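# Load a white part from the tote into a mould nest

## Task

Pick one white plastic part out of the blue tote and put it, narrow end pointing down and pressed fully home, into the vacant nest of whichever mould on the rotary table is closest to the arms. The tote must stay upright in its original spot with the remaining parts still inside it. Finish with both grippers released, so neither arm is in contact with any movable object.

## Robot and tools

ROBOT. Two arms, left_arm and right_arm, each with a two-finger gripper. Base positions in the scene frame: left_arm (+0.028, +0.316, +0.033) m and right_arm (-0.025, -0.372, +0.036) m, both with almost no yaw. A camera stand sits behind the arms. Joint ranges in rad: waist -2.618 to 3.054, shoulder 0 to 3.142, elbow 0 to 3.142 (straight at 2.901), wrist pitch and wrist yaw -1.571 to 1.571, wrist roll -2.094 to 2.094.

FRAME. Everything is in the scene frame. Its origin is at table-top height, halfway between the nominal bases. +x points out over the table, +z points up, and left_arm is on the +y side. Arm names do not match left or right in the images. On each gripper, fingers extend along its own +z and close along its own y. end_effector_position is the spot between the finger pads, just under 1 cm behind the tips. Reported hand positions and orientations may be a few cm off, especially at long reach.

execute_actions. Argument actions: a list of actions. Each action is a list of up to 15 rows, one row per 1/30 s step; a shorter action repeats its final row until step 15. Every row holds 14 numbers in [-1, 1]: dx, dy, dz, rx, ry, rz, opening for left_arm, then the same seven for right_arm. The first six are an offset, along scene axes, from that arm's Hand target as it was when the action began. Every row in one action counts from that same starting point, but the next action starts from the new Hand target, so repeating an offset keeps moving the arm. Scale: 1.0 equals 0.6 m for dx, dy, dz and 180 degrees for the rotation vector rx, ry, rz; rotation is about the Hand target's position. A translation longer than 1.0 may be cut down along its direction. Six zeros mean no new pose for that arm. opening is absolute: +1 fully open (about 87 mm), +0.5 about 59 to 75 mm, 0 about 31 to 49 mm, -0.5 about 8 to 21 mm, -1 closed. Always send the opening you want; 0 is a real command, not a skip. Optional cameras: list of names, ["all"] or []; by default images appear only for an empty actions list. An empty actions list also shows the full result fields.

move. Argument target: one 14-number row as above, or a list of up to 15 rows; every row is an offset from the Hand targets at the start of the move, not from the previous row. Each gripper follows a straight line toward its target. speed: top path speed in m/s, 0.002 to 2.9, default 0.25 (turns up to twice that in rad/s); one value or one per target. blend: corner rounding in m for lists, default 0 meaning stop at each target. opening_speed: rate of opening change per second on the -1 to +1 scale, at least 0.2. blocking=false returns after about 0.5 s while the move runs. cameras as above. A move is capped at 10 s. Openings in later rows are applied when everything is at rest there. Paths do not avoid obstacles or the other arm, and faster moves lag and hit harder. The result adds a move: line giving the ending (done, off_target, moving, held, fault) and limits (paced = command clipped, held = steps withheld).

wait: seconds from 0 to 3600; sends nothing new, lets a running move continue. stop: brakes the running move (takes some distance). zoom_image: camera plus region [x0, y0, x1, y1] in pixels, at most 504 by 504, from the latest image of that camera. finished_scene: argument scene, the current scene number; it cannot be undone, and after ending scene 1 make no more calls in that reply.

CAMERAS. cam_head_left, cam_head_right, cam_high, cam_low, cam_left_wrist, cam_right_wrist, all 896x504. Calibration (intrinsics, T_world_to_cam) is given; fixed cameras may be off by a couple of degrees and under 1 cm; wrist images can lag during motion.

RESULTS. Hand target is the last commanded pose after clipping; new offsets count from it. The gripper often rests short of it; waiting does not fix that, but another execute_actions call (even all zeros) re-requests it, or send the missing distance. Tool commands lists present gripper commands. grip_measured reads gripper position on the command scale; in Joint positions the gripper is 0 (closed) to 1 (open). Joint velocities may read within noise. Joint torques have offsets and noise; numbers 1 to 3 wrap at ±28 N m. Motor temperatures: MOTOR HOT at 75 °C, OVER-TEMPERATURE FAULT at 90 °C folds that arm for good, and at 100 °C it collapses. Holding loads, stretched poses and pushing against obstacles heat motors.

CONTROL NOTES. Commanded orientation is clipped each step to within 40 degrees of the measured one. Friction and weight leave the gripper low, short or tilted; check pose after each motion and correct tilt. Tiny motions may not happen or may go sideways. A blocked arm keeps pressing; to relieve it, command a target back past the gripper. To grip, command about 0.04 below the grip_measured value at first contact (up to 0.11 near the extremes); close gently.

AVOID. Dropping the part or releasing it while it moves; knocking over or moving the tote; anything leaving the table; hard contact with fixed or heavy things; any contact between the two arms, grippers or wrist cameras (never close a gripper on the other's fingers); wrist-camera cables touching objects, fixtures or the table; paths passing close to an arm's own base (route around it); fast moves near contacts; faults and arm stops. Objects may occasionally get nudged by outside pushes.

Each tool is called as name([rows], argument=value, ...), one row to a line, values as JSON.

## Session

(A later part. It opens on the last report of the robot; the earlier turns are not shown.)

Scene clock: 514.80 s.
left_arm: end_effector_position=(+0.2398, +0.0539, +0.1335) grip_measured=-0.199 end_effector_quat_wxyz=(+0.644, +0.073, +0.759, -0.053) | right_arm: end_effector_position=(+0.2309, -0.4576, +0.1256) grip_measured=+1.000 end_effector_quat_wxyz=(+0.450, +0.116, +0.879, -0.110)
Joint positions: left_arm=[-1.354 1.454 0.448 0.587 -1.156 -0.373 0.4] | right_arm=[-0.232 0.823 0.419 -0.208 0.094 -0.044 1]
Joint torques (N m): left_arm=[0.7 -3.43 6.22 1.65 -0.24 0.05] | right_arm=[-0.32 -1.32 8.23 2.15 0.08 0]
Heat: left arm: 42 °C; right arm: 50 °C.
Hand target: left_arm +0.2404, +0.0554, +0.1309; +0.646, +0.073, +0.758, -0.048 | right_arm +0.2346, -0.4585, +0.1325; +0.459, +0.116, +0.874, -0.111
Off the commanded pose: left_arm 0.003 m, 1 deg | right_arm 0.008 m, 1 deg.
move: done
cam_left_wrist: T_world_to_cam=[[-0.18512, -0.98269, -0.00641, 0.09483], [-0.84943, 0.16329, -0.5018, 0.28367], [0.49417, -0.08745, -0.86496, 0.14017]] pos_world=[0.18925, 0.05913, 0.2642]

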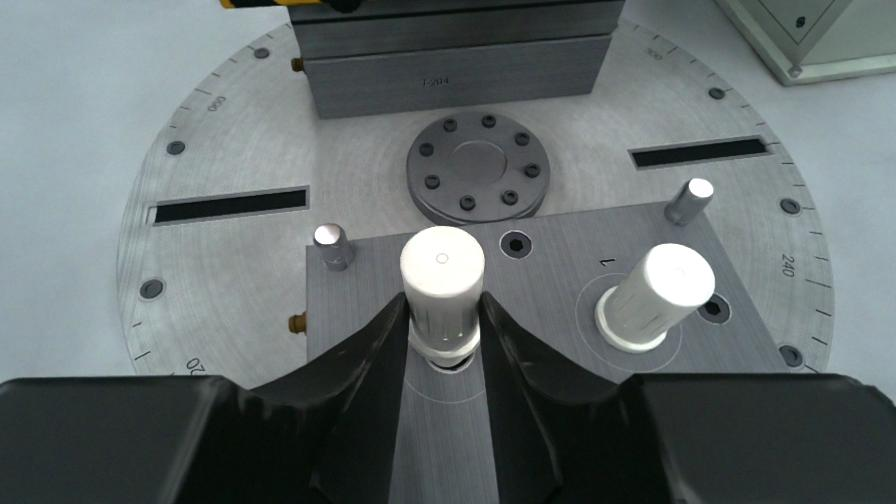

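move([
  [0,-0.004,0.003,0,0,0,-0.6,0,0,0,0,0,0,1],
  [0,-0.004,-0.01,0,0,0,-0.6,0,0,0,0,0,0,1],
], speed=0.05, cameras=["cam_left_wrist"])

zoom_image(camera="cam_left_wrist", region=[400, 320, 490, 400])

Scene clock: 522.00 s.
left_arm: end_effector_position=(+0.2403, +0.0516, +0.1276) grip_measured=-0.199 end_effector_quat_wxyz=(+0.644, +0.075, +0.760, -0.051) | right_arm: end_effector_position=(+0.2309, -0.4576, +0.1256) grip_measured=+1.000 end_effector_quat_wxyz=(+0.450, +0.116, +0.879, -0.110)
Joint positions: left_arm=[-1.354 1.487 0.448 0.615 -1.156 -0.373 0.4] | right_arm=[-0.232 0.823 0.419 -0.208 0.094 -0.044 1]
Joint torques (N m): left_arm=[0.54 -3.43 5.81 1.73 -0.25 0.01] | right_arm=[-0.38 -1.24 8.21 2.13 0.08 0.01]
Heat: left arm: 42 °C; right arm: 50 °C.
Hand target: left_arm +0.2403, +0.0530, +0.1249; +0.646, +0.073, +0.758, -0.048 | right_arm +0.2346, -0.4585, +0.1325; +0.459, +0.116, +0.874, -0.111
Off the commanded pose: left_arm 0.003 m, 0 deg | right_arm 0.008 m, 1 deg.
move: done
cam_left_wrist: T_world_to_cam=[[-0.18515, -0.98264, -0.01175, 0.09336], [-0.85001, 0.16614, -0.49988, 0.2812], [0.49316, -0.08256, -0.86601, 0.13478]] pos_world=[0.18984, 0.05615, 0.25839]

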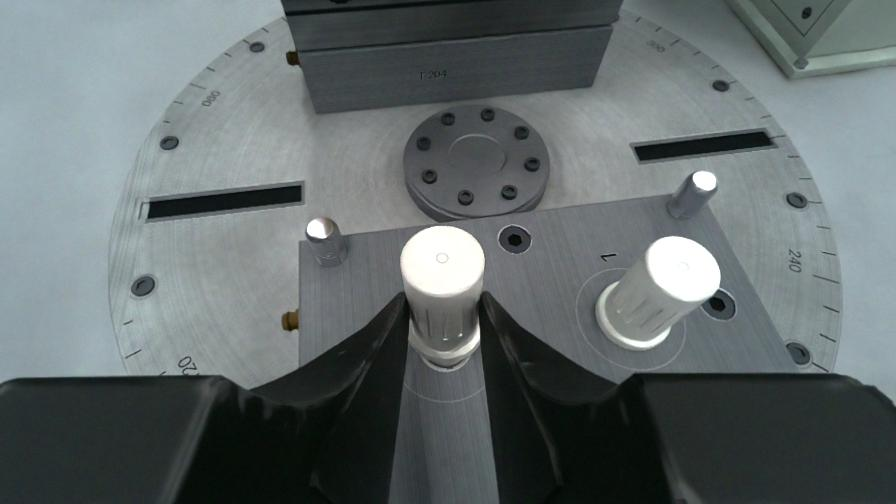

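Scaled by 5.600 from the camera's image (finer frame: 1280x720).

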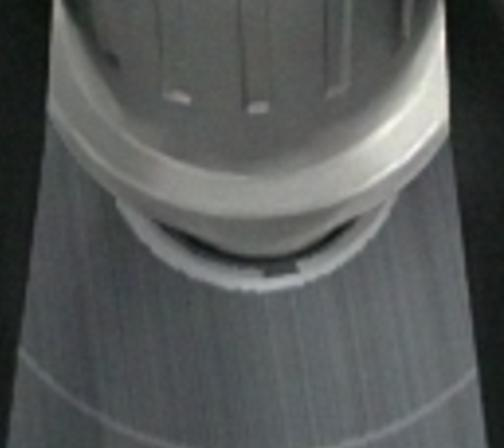

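move(target=[0.0003,0.0005,-0.012,0,0,0,-0.6,0,0,0,0,0,0,1], speed=0.05, cameras=["cam_left_wrist"])

zoom_image(camera="cam_left_wrist", region=[400, 320, 490, 400])

Scene clock: 526.30 s.
left_arm: end_effector_position=(+0.2406, +0.0517, +0.1226) grip_measured=-0.199 end_effector_quat_wxyz=(+0.645, +0.073, +0.759, -0.051) | right_arm: end_effector_position=(+0.2309, -0.4576, +0.1256) grip_measured=+1.000 end_effector_quat_wxyz=(+0.450, +0.116, +0.879, -0.110)
Joint positions: left_arm=[-1.354 1.514 0.435 0.663 -1.159 -0.368 0.4] | right_arm=[-0.232 0.823 0.419 -0.208 0.094 -0.044 1]
Joint torques (N m): left_arm=[0.61 -3.22 5.53 1.7 -0.2 -0.01] | right_arm=[-0.36 -1.33 8.25 2.14 0.07 0.02]
Heat: left arm: 41 °C; right arm: 50 °C.
Hand target: left_arm +0.2405, +0.0534, +0.1176; +0.646, +0.073, +0.758, -0.048 | right_arm +0.2346, -0.4585, +0.1325; +0.459, +0.116, +0.874, -0.111
Off the commanded pose: left_arm 0.005 m, 0 deg | right_arm 0.008 m, 1 deg.
move: done
cam_left_wrist: T_world_to_cam=[[-0.1836, -0.98295, -0.00965, 0.09275], [-0.84842, 0.16341, -0.50347, 0.27917], [0.49646, -0.08425, -0.86396, 0.12935]] pos_world=[0.18966, 0.05644, 0.2532]

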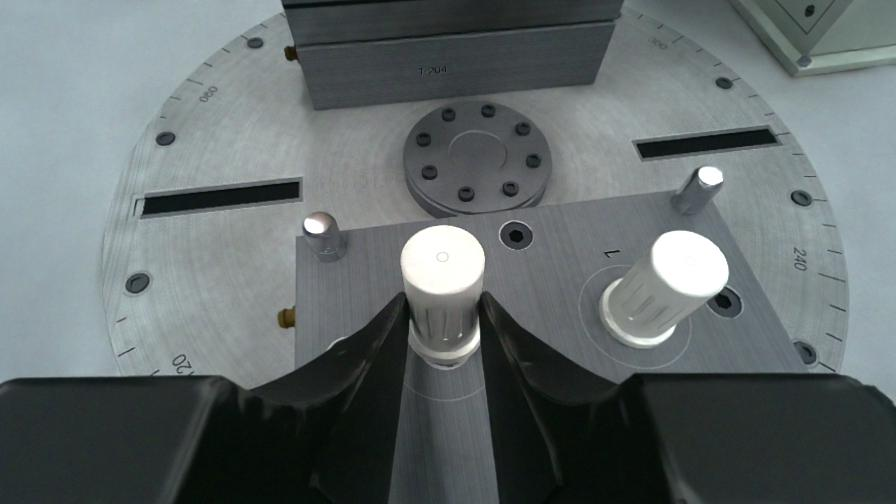

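Scaled by 5.600 from the camera's image (finer frame: 1280x720).

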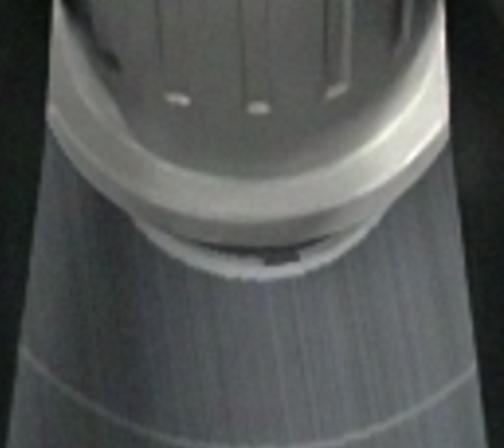

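move(target=[0,0,-0.013,0,0,0,-0.6,0,0,0,0,0,0,1], speed=0.05)

move(target=[0,0,-0.008,0,0,0,-0.6,0,0,0,0,0,0,1], speed=0.05, cameras=["cam_left_wrist","cam_head_right"])

zoom_image(camera="cam_left_wrist", region=[400, 320, 490, 400])

Scene clock: 532.57 s.
left_arm: end_effector_position=(+0.2406, +0.0513, +0.1219) grip_measured=-0.199 end_effector_quat_wxyz=(+0.652, +0.066, +0.753, -0.052) | right_arm: end_effector_position=(+0.2309, -0.4576, +0.1256) grip_measured=+1.000 end_effector_quat_wxyz=(+0.450, +0.116, +0.879, -0.110)
Joint positions: left_arm=[-1.36 1.541 0.425 0.729 -1.18 -0.352 0.4] | right_arm=[-0.232 0.823 0.419 -0.208 0.094 -0.044 1]
Joint torques (N m): left_arm=[1.11 -2.62 5 1.52 0.02 -0.18] | right_arm=[-0.27 -1.28 8.31 2.11 0.1 0]
Heat: left arm: 41 °C; right arm: 50 °C.
Hand target: left_arm +0.2406, +0.0533, +0.1099; +0.646, +0.073, +0.758, -0.048 | right_arm +0.2346, -0.4585, +0.1325; +0.459, +0.116, +0.874, -0.111
Off the commanded pose: left_arm 0.012 m, 1 deg | right_arm 0.008 m, 1 deg.
move: off_target (left_arm)

Scene clock: 533.40 s.
left_arm: end_effector_position=(+0.2406, +0.0513, +0.1213) grip_measured=-0.199 end_effector_quat_wxyz=(+0.656, +0.060, +0.750, -0.053) | right_arm: end_effector_position=(+0.2309, -0.4576, +0.1256) grip_measured=+1.000 end_effector_quat_wxyz=(+0.450, +0.116, +0.879, -0.110)
Joint positions: left_arm=[-1.364 1.558 0.418 0.772 -1.194 -0.345 0.4] | right_arm=[-0.232 0.823 0.419 -0.208 0.094 -0.044 1]
Joint torques (N m): left_arm=[1.37 -2.29 4.63 1.39 0.16 -0.24] | right_arm=[-0.27 -1.33 8.16 2.14 0.09 0.03]
Heat: left arm: 41 °C; right arm: 50 °C.
Hand target: left_arm +0.2406, +0.0533, +0.1051; +0.646, +0.073, +0.758, -0.048 | right_arm +0.2346, -0.4585, +0.1325; +0.459, +0.116, +0.874, -0.111
Off the commanded pose: left_arm 0.016 m, 2 deg | right_arm 0.008 m, 1 deg.
move: off_target (left_arm)
cam_left_wrist: T_world_to_cam=[[-0.16576, -0.98613, 0.00827, 0.08618], [-0.83753, 0.13634, -0.52911, 0.28042], [0.52064, -0.09463, -0.84851, 0.12111]] pos_world=[0.18609, 0.05821, 0.25042]
Images, in order (width x height): cam_head_right 896x504, cam_left_wrist 896x504.

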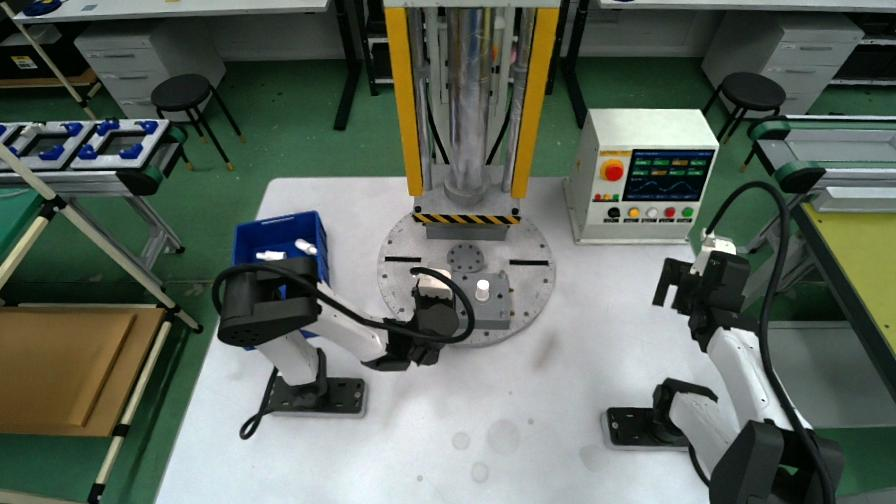

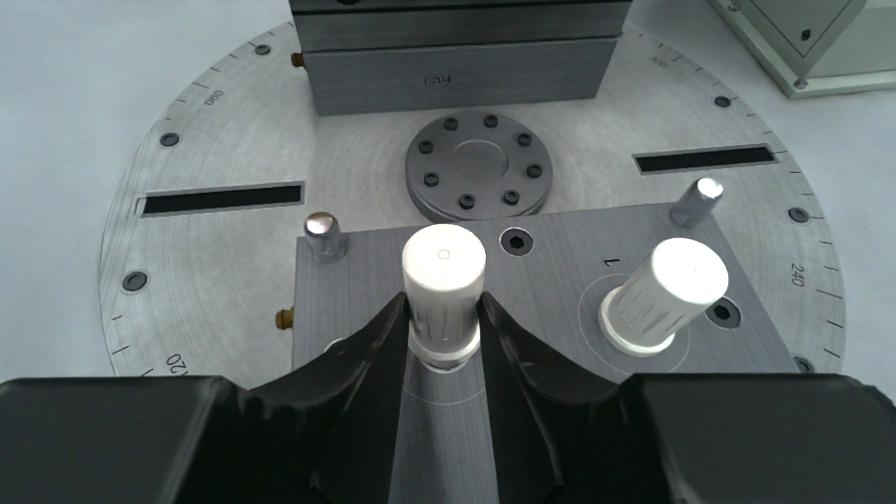

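Scaled by 5.600 from the camera's image (finer frame: 1280x720).

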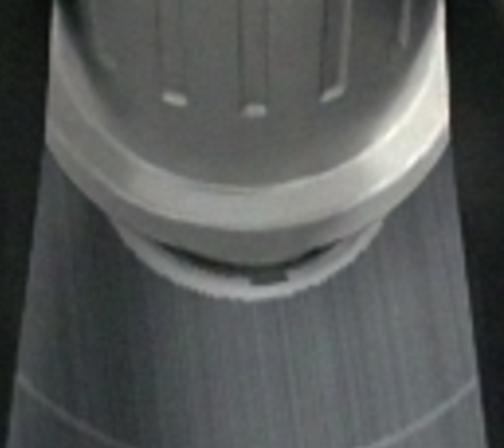

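move([
  [0,0,0.022,0,0,0,-0.6,0,0,0,0,0,0,1],
  [0,0,0.022,0,0,0,-0.215,0,0,0,0,0,0,1],
], speed=0.05, opening_speed=0.4, cameras=["cam_left_wrist"])

zoom_image(camera="cam_left_wrist", region=[360, 190, 620, 450])

Scene clock: 559.77 s.
left_arm: end_effector_position=(+0.2398, +0.0525, +0.1214) grip_measured=-0.199 end_effector_quat_wxyz=(+0.654, +0.064, +0.752, -0.052) | right_arm: end_effector_position=(+0.2309, -0.4576, +0.1256) grip_measured=+1.000 end_effector_quat_wxyz=(+0.450, +0.116, +0.879, -0.110)
Joint positions: left_arm=[-1.364 1.543 0.418 0.741 -1.188 -0.353 0.4] | right_arm=[-0.232 0.823 0.419 -0.208 0.094 -0.044 1]
Joint torques (N m): left_arm=[1.47 -5.35 6.64 1 0.1 -0.1] | right_arm=[-0.32 -1.37 8.17 2.15 0.11 0.03]
Heat: left arm: 40 °C; right arm: 50 °C.
Hand target: left_arm +0.2406, +0.0533, +0.1183; +0.646, +0.073, +0.758, -0.048 | right_arm +0.2346, -0.4585, +0.1325; +0.459, +0.116, +0.874, -0.111
Off the commanded pose: left_arm 0.003 m, 2 deg | right_arm 0.008 m, 1 deg.
move: done
cam_left_wrist: T_world_to_cam=[[-0.17035, -0.98538, 0.00206, 0.08896], [-0.84027, 0.14417, -0.52265, 0.2791], [0.51471, -0.09077, -0.85255, 0.1234]] pos_world=[0.18616, 0.05863, 0.25089]

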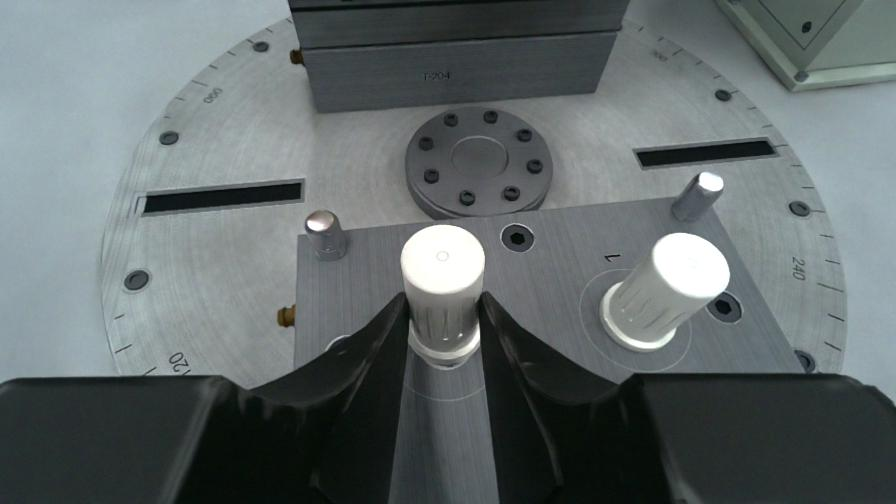

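Scaled by 1.938 from the camera's image (finer frame: 1280x720).

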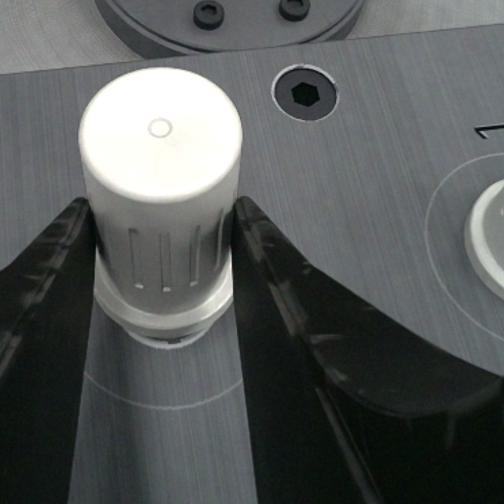

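move(target=[0,0,0,0,0,0,-0.155,0,0,0,0,0,0,1], opening_speed=0.2, cameras=["cam_left_wrist"])

zoom_image(camera="cam_left_wrist", region=[360, 190, 620, 450])

Scene clock: 567.10 s.
left_arm: end_effector_position=(+0.2383, +0.0532, +0.1159) grip_measured=-0.155 end_effector_quat_wxyz=(+0.647, +0.079, +0.757, -0.046) | right_arm: end_effector_position=(+0.2309, -0.4576, +0.1256) grip_measured=+1.000 end_effector_quat_wxyz=(+0.450, +0.116, +0.879, -0.110)
Joint positions: left_arm=[-1.364 1.543 0.418 0.706 -1.172 -0.356 0.422] | right_arm=[-0.232 0.823 0.419 -0.208 0.094 -0.044 1]
Joint torques (N m): left_arm=[1.48 -5.44 6.79 1.32 -0.08 -0.07] | right_arm=[-0.27 -1.18 8.1 2.1 0.05 0.02]
Heat: left arm: 41 °C; right arm: 50 °C.
Hand target: left_arm +0.2406, +0.0533, +0.1183; +0.646, +0.073, +0.758, -0.048 | right_arm +0.2346, -0.4585, +0.1325; +0.459, +0.116, +0.874, -0.111
Off the commanded pose: left_arm 0.003 m, 1 deg | right_arm 0.008 m, 1 deg.
move: done
cam_left_wrist: T_world_to_cam=[[-0.1845, -0.98251, -0.02529, 0.09576], [-0.84491, 0.1717, -0.5066, 0.27271], [0.50208, -0.0721, -0.86181, 0.12269]] pos_world=[0.18649, 0.0561, 0.24632]

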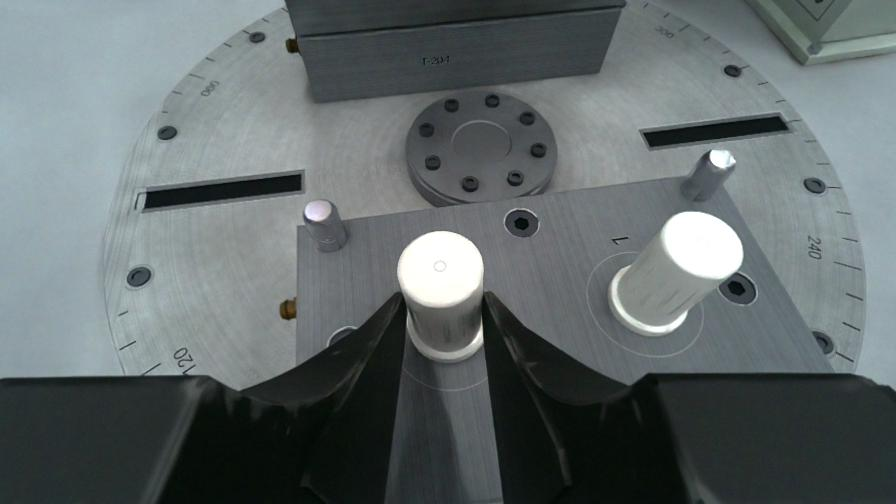

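Scaled by 1.938 from the camera's image (finer frame: 1280x720).

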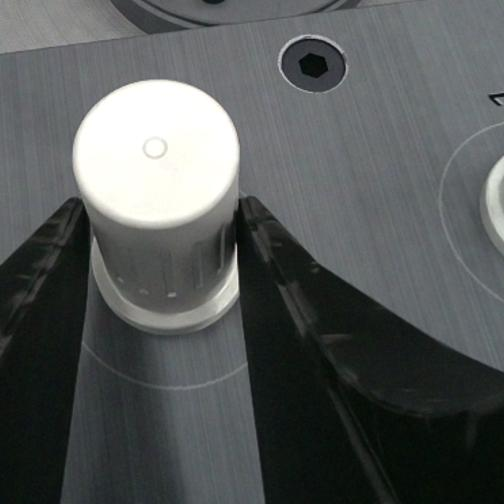

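move([
  [0,0,0,0,0,0,-0.26,0,0,0,0,0,0,1],
  [0,0,-0.016,0,0,0,-0.26,0,0,0,0,0,0,1],
], speed=0.05, opening_speed=0.4, cameras=["cam_left_wrist"])

zoom_image(camera="cam_left_wrist", region=[360, 190, 620, 450])

Scene clock: 584.07 s.
left_arm: end_effector_position=(+0.2384, +0.0518, +0.1134) grip_measured=-0.189 end_effector_quat_wxyz=(+0.647, +0.078, +0.757, -0.047) | right_arm: end_effector_position=(+0.2309, -0.4576, +0.1256) grip_measured=+1.000 end_effector_quat_wxyz=(+0.450, +0.116, +0.879, -0.110)
Joint positions: left_arm=[-1.364 1.559 0.418 0.722 -1.17 -0.359 0.405] | right_arm=[-0.232 0.823 0.419 -0.208 0.094 -0.044 1]
Joint torques (N m): left_arm=[1.5 -3.41 5.35 1.66 -0.08 -0.11] | right_arm=[-0.39 -1.29 8.25 2.13 0.09 0.03]
Heat: left arm: 41 °C; right arm: 50 °C.
Hand target: left_arm +0.2406, +0.0533, +0.1087; +0.646, +0.073, +0.758, -0.048 | right_arm +0.2346, -0.4585, +0.1325; +0.459, +0.116, +0.874, -0.111
Off the commanded pose: left_arm 0.005 m, 1 deg | right_arm 0.008 m, 1 deg.
move: done
cam_left_wrist: T_world_to_cam=[[-0.18547, -0.9824, -0.02211, 0.09423], [-0.84531, 0.17098, -0.50618, 0.27178], [0.50105, -0.07519, -0.86215, 0.12082]] pos_world=[0.18668, 0.05519, 0.24381]

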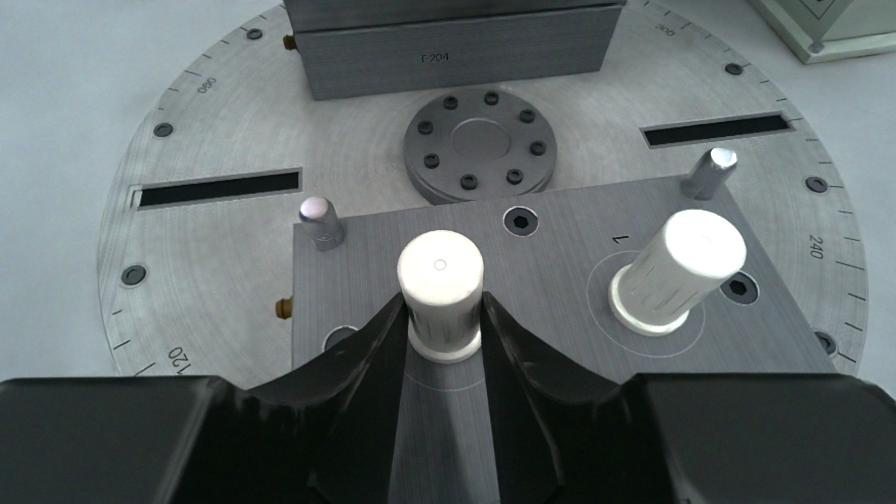

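Scaled by 1.938 from the camera's image (finer frame: 1280x720).

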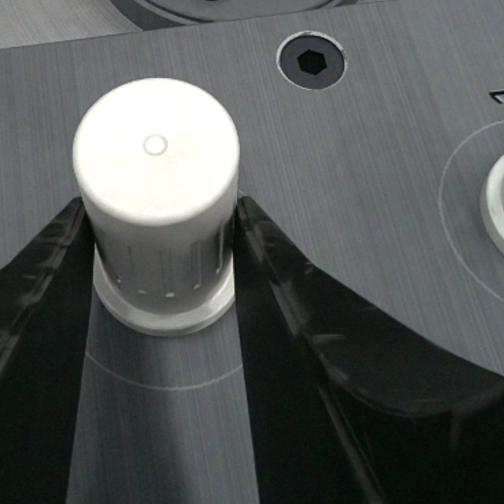

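move([
  [-0.003,0,0.012,0,0,0,-0.26,0,0,0,0,0,0,1],
  [-0.003,0,0.012,0,0,0,0.3,0,0,0,0,0,0,1],
  [-0.15,0.025,0.05,0,0,0,0.3,0,0,0,0,0,0,1],
  [-0.13,0.25,0.25,0,0,0,0.3,0,0,0,0,0,0,1],
], speed=[0.05,0.1,0.1,0.3], opening_speed=0.5, cameras=["cam_left_wrist","cam_head_right","cam_head_left"])

zoom_image(camera="cam_head_right", region=[420, 240, 520, 330])

zoom_image(camera="cam_head_left", region=[420, 240, 520, 330])

Scene clock: 605.07 s.
left_arm: end_effector_position=(+0.1654, +0.2053, +0.2532) grip_measured=+0.300 end_effector_quat_wxyz=(+0.610, +0.110, +0.782, -0.071) | right_arm: end_effector_position=(+0.2309, -0.4576, +0.1256) grip_measured=+1.000 end_effector_quat_wxyz=(+0.450, +0.116, +0.879, -0.110)
Joint positions: left_arm=[-1.792 0.758 0.852 -1.575 -1.321 -1.454 0.65] | right_arm=[-0.232 0.823 0.419 -0.208 0.094 -0.044 1]
Joint torques (N m): left_arm=[0.44 1.52 9.2 0.3 -0.56 -0.14] | right_arm=[-0.32 -1.28 8.18 2.11 0.11 0.01]
Heat: left arm: 41 °C; right arm: 50 °C.
Hand target: left_arm +0.1626, +0.2033, +0.2588; +0.646, +0.073, +0.758, -0.048 | right_arm +0.2346, -0.4585, +0.1325; +0.459, +0.116, +0.874, -0.111
Off the commanded pose: left_arm 0.007 m, 7 deg | right_arm 0.008 m, 1 deg.
joint sent to its limit (left arm) — joint 4 (wrist pitch), lower limit. The joint targets are off in orientation, not in position.
move: off_target (left_arm)
cam_left_wrist: T_world_to_cam=[[-0.26537, -0.96403, -0.01493, 0.24229], [-0.86993, 0.24609, -0.4274, 0.22338], [0.4157, -0.10043, -0.90394, 0.31927]] pos_world=[0.1259, 0.21066, 0.38769]
Images, in order (width x height): cam_head_left 896x504, cam_head_right 896x504, cam_left_wrist 896x504.

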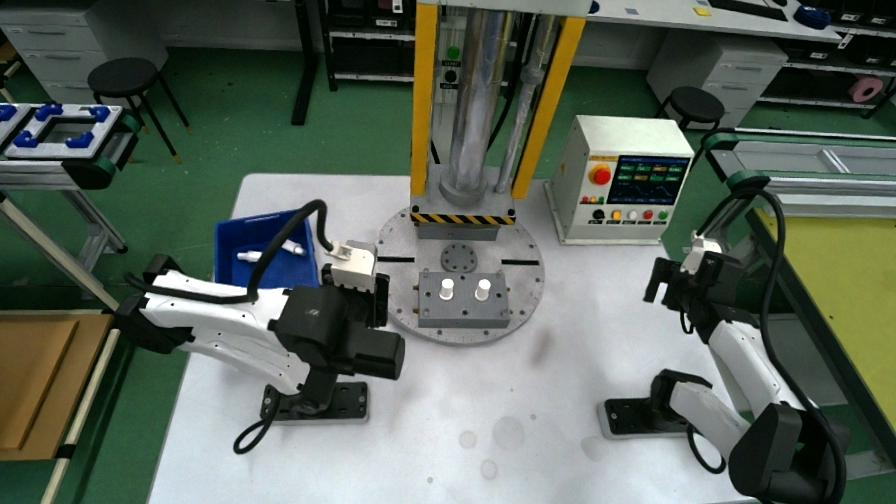

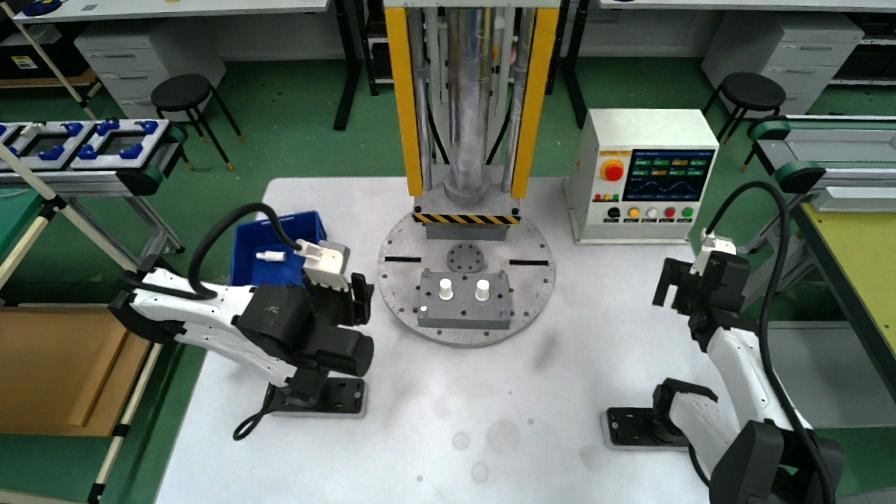

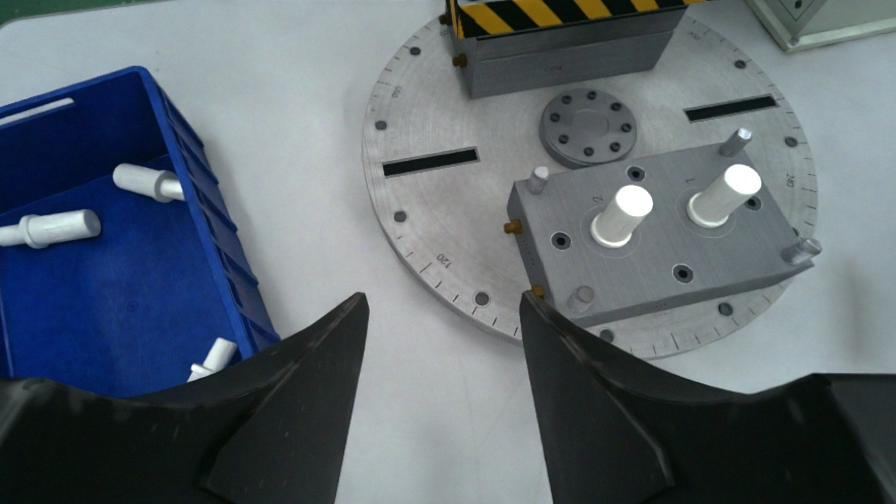

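Scaled by 5.040 from the camera's image (finer frame: 1280x720).

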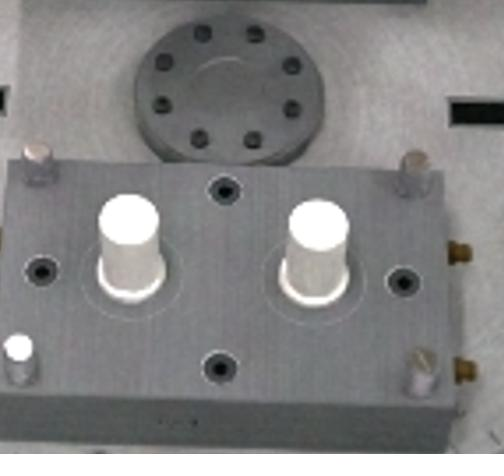

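Scaled by 5.040 from the camera's image (finer frame: 1280x720).

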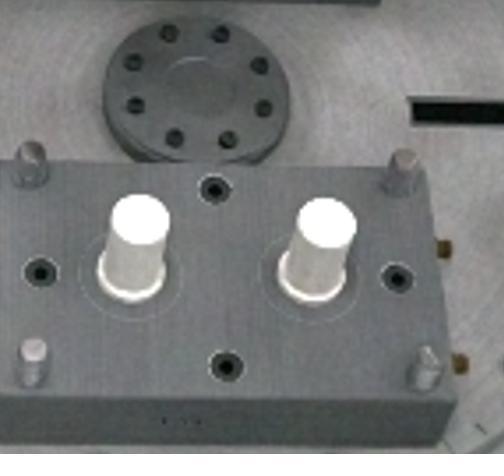

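finished_scene(scene=2)

The scene is finished: the task was done.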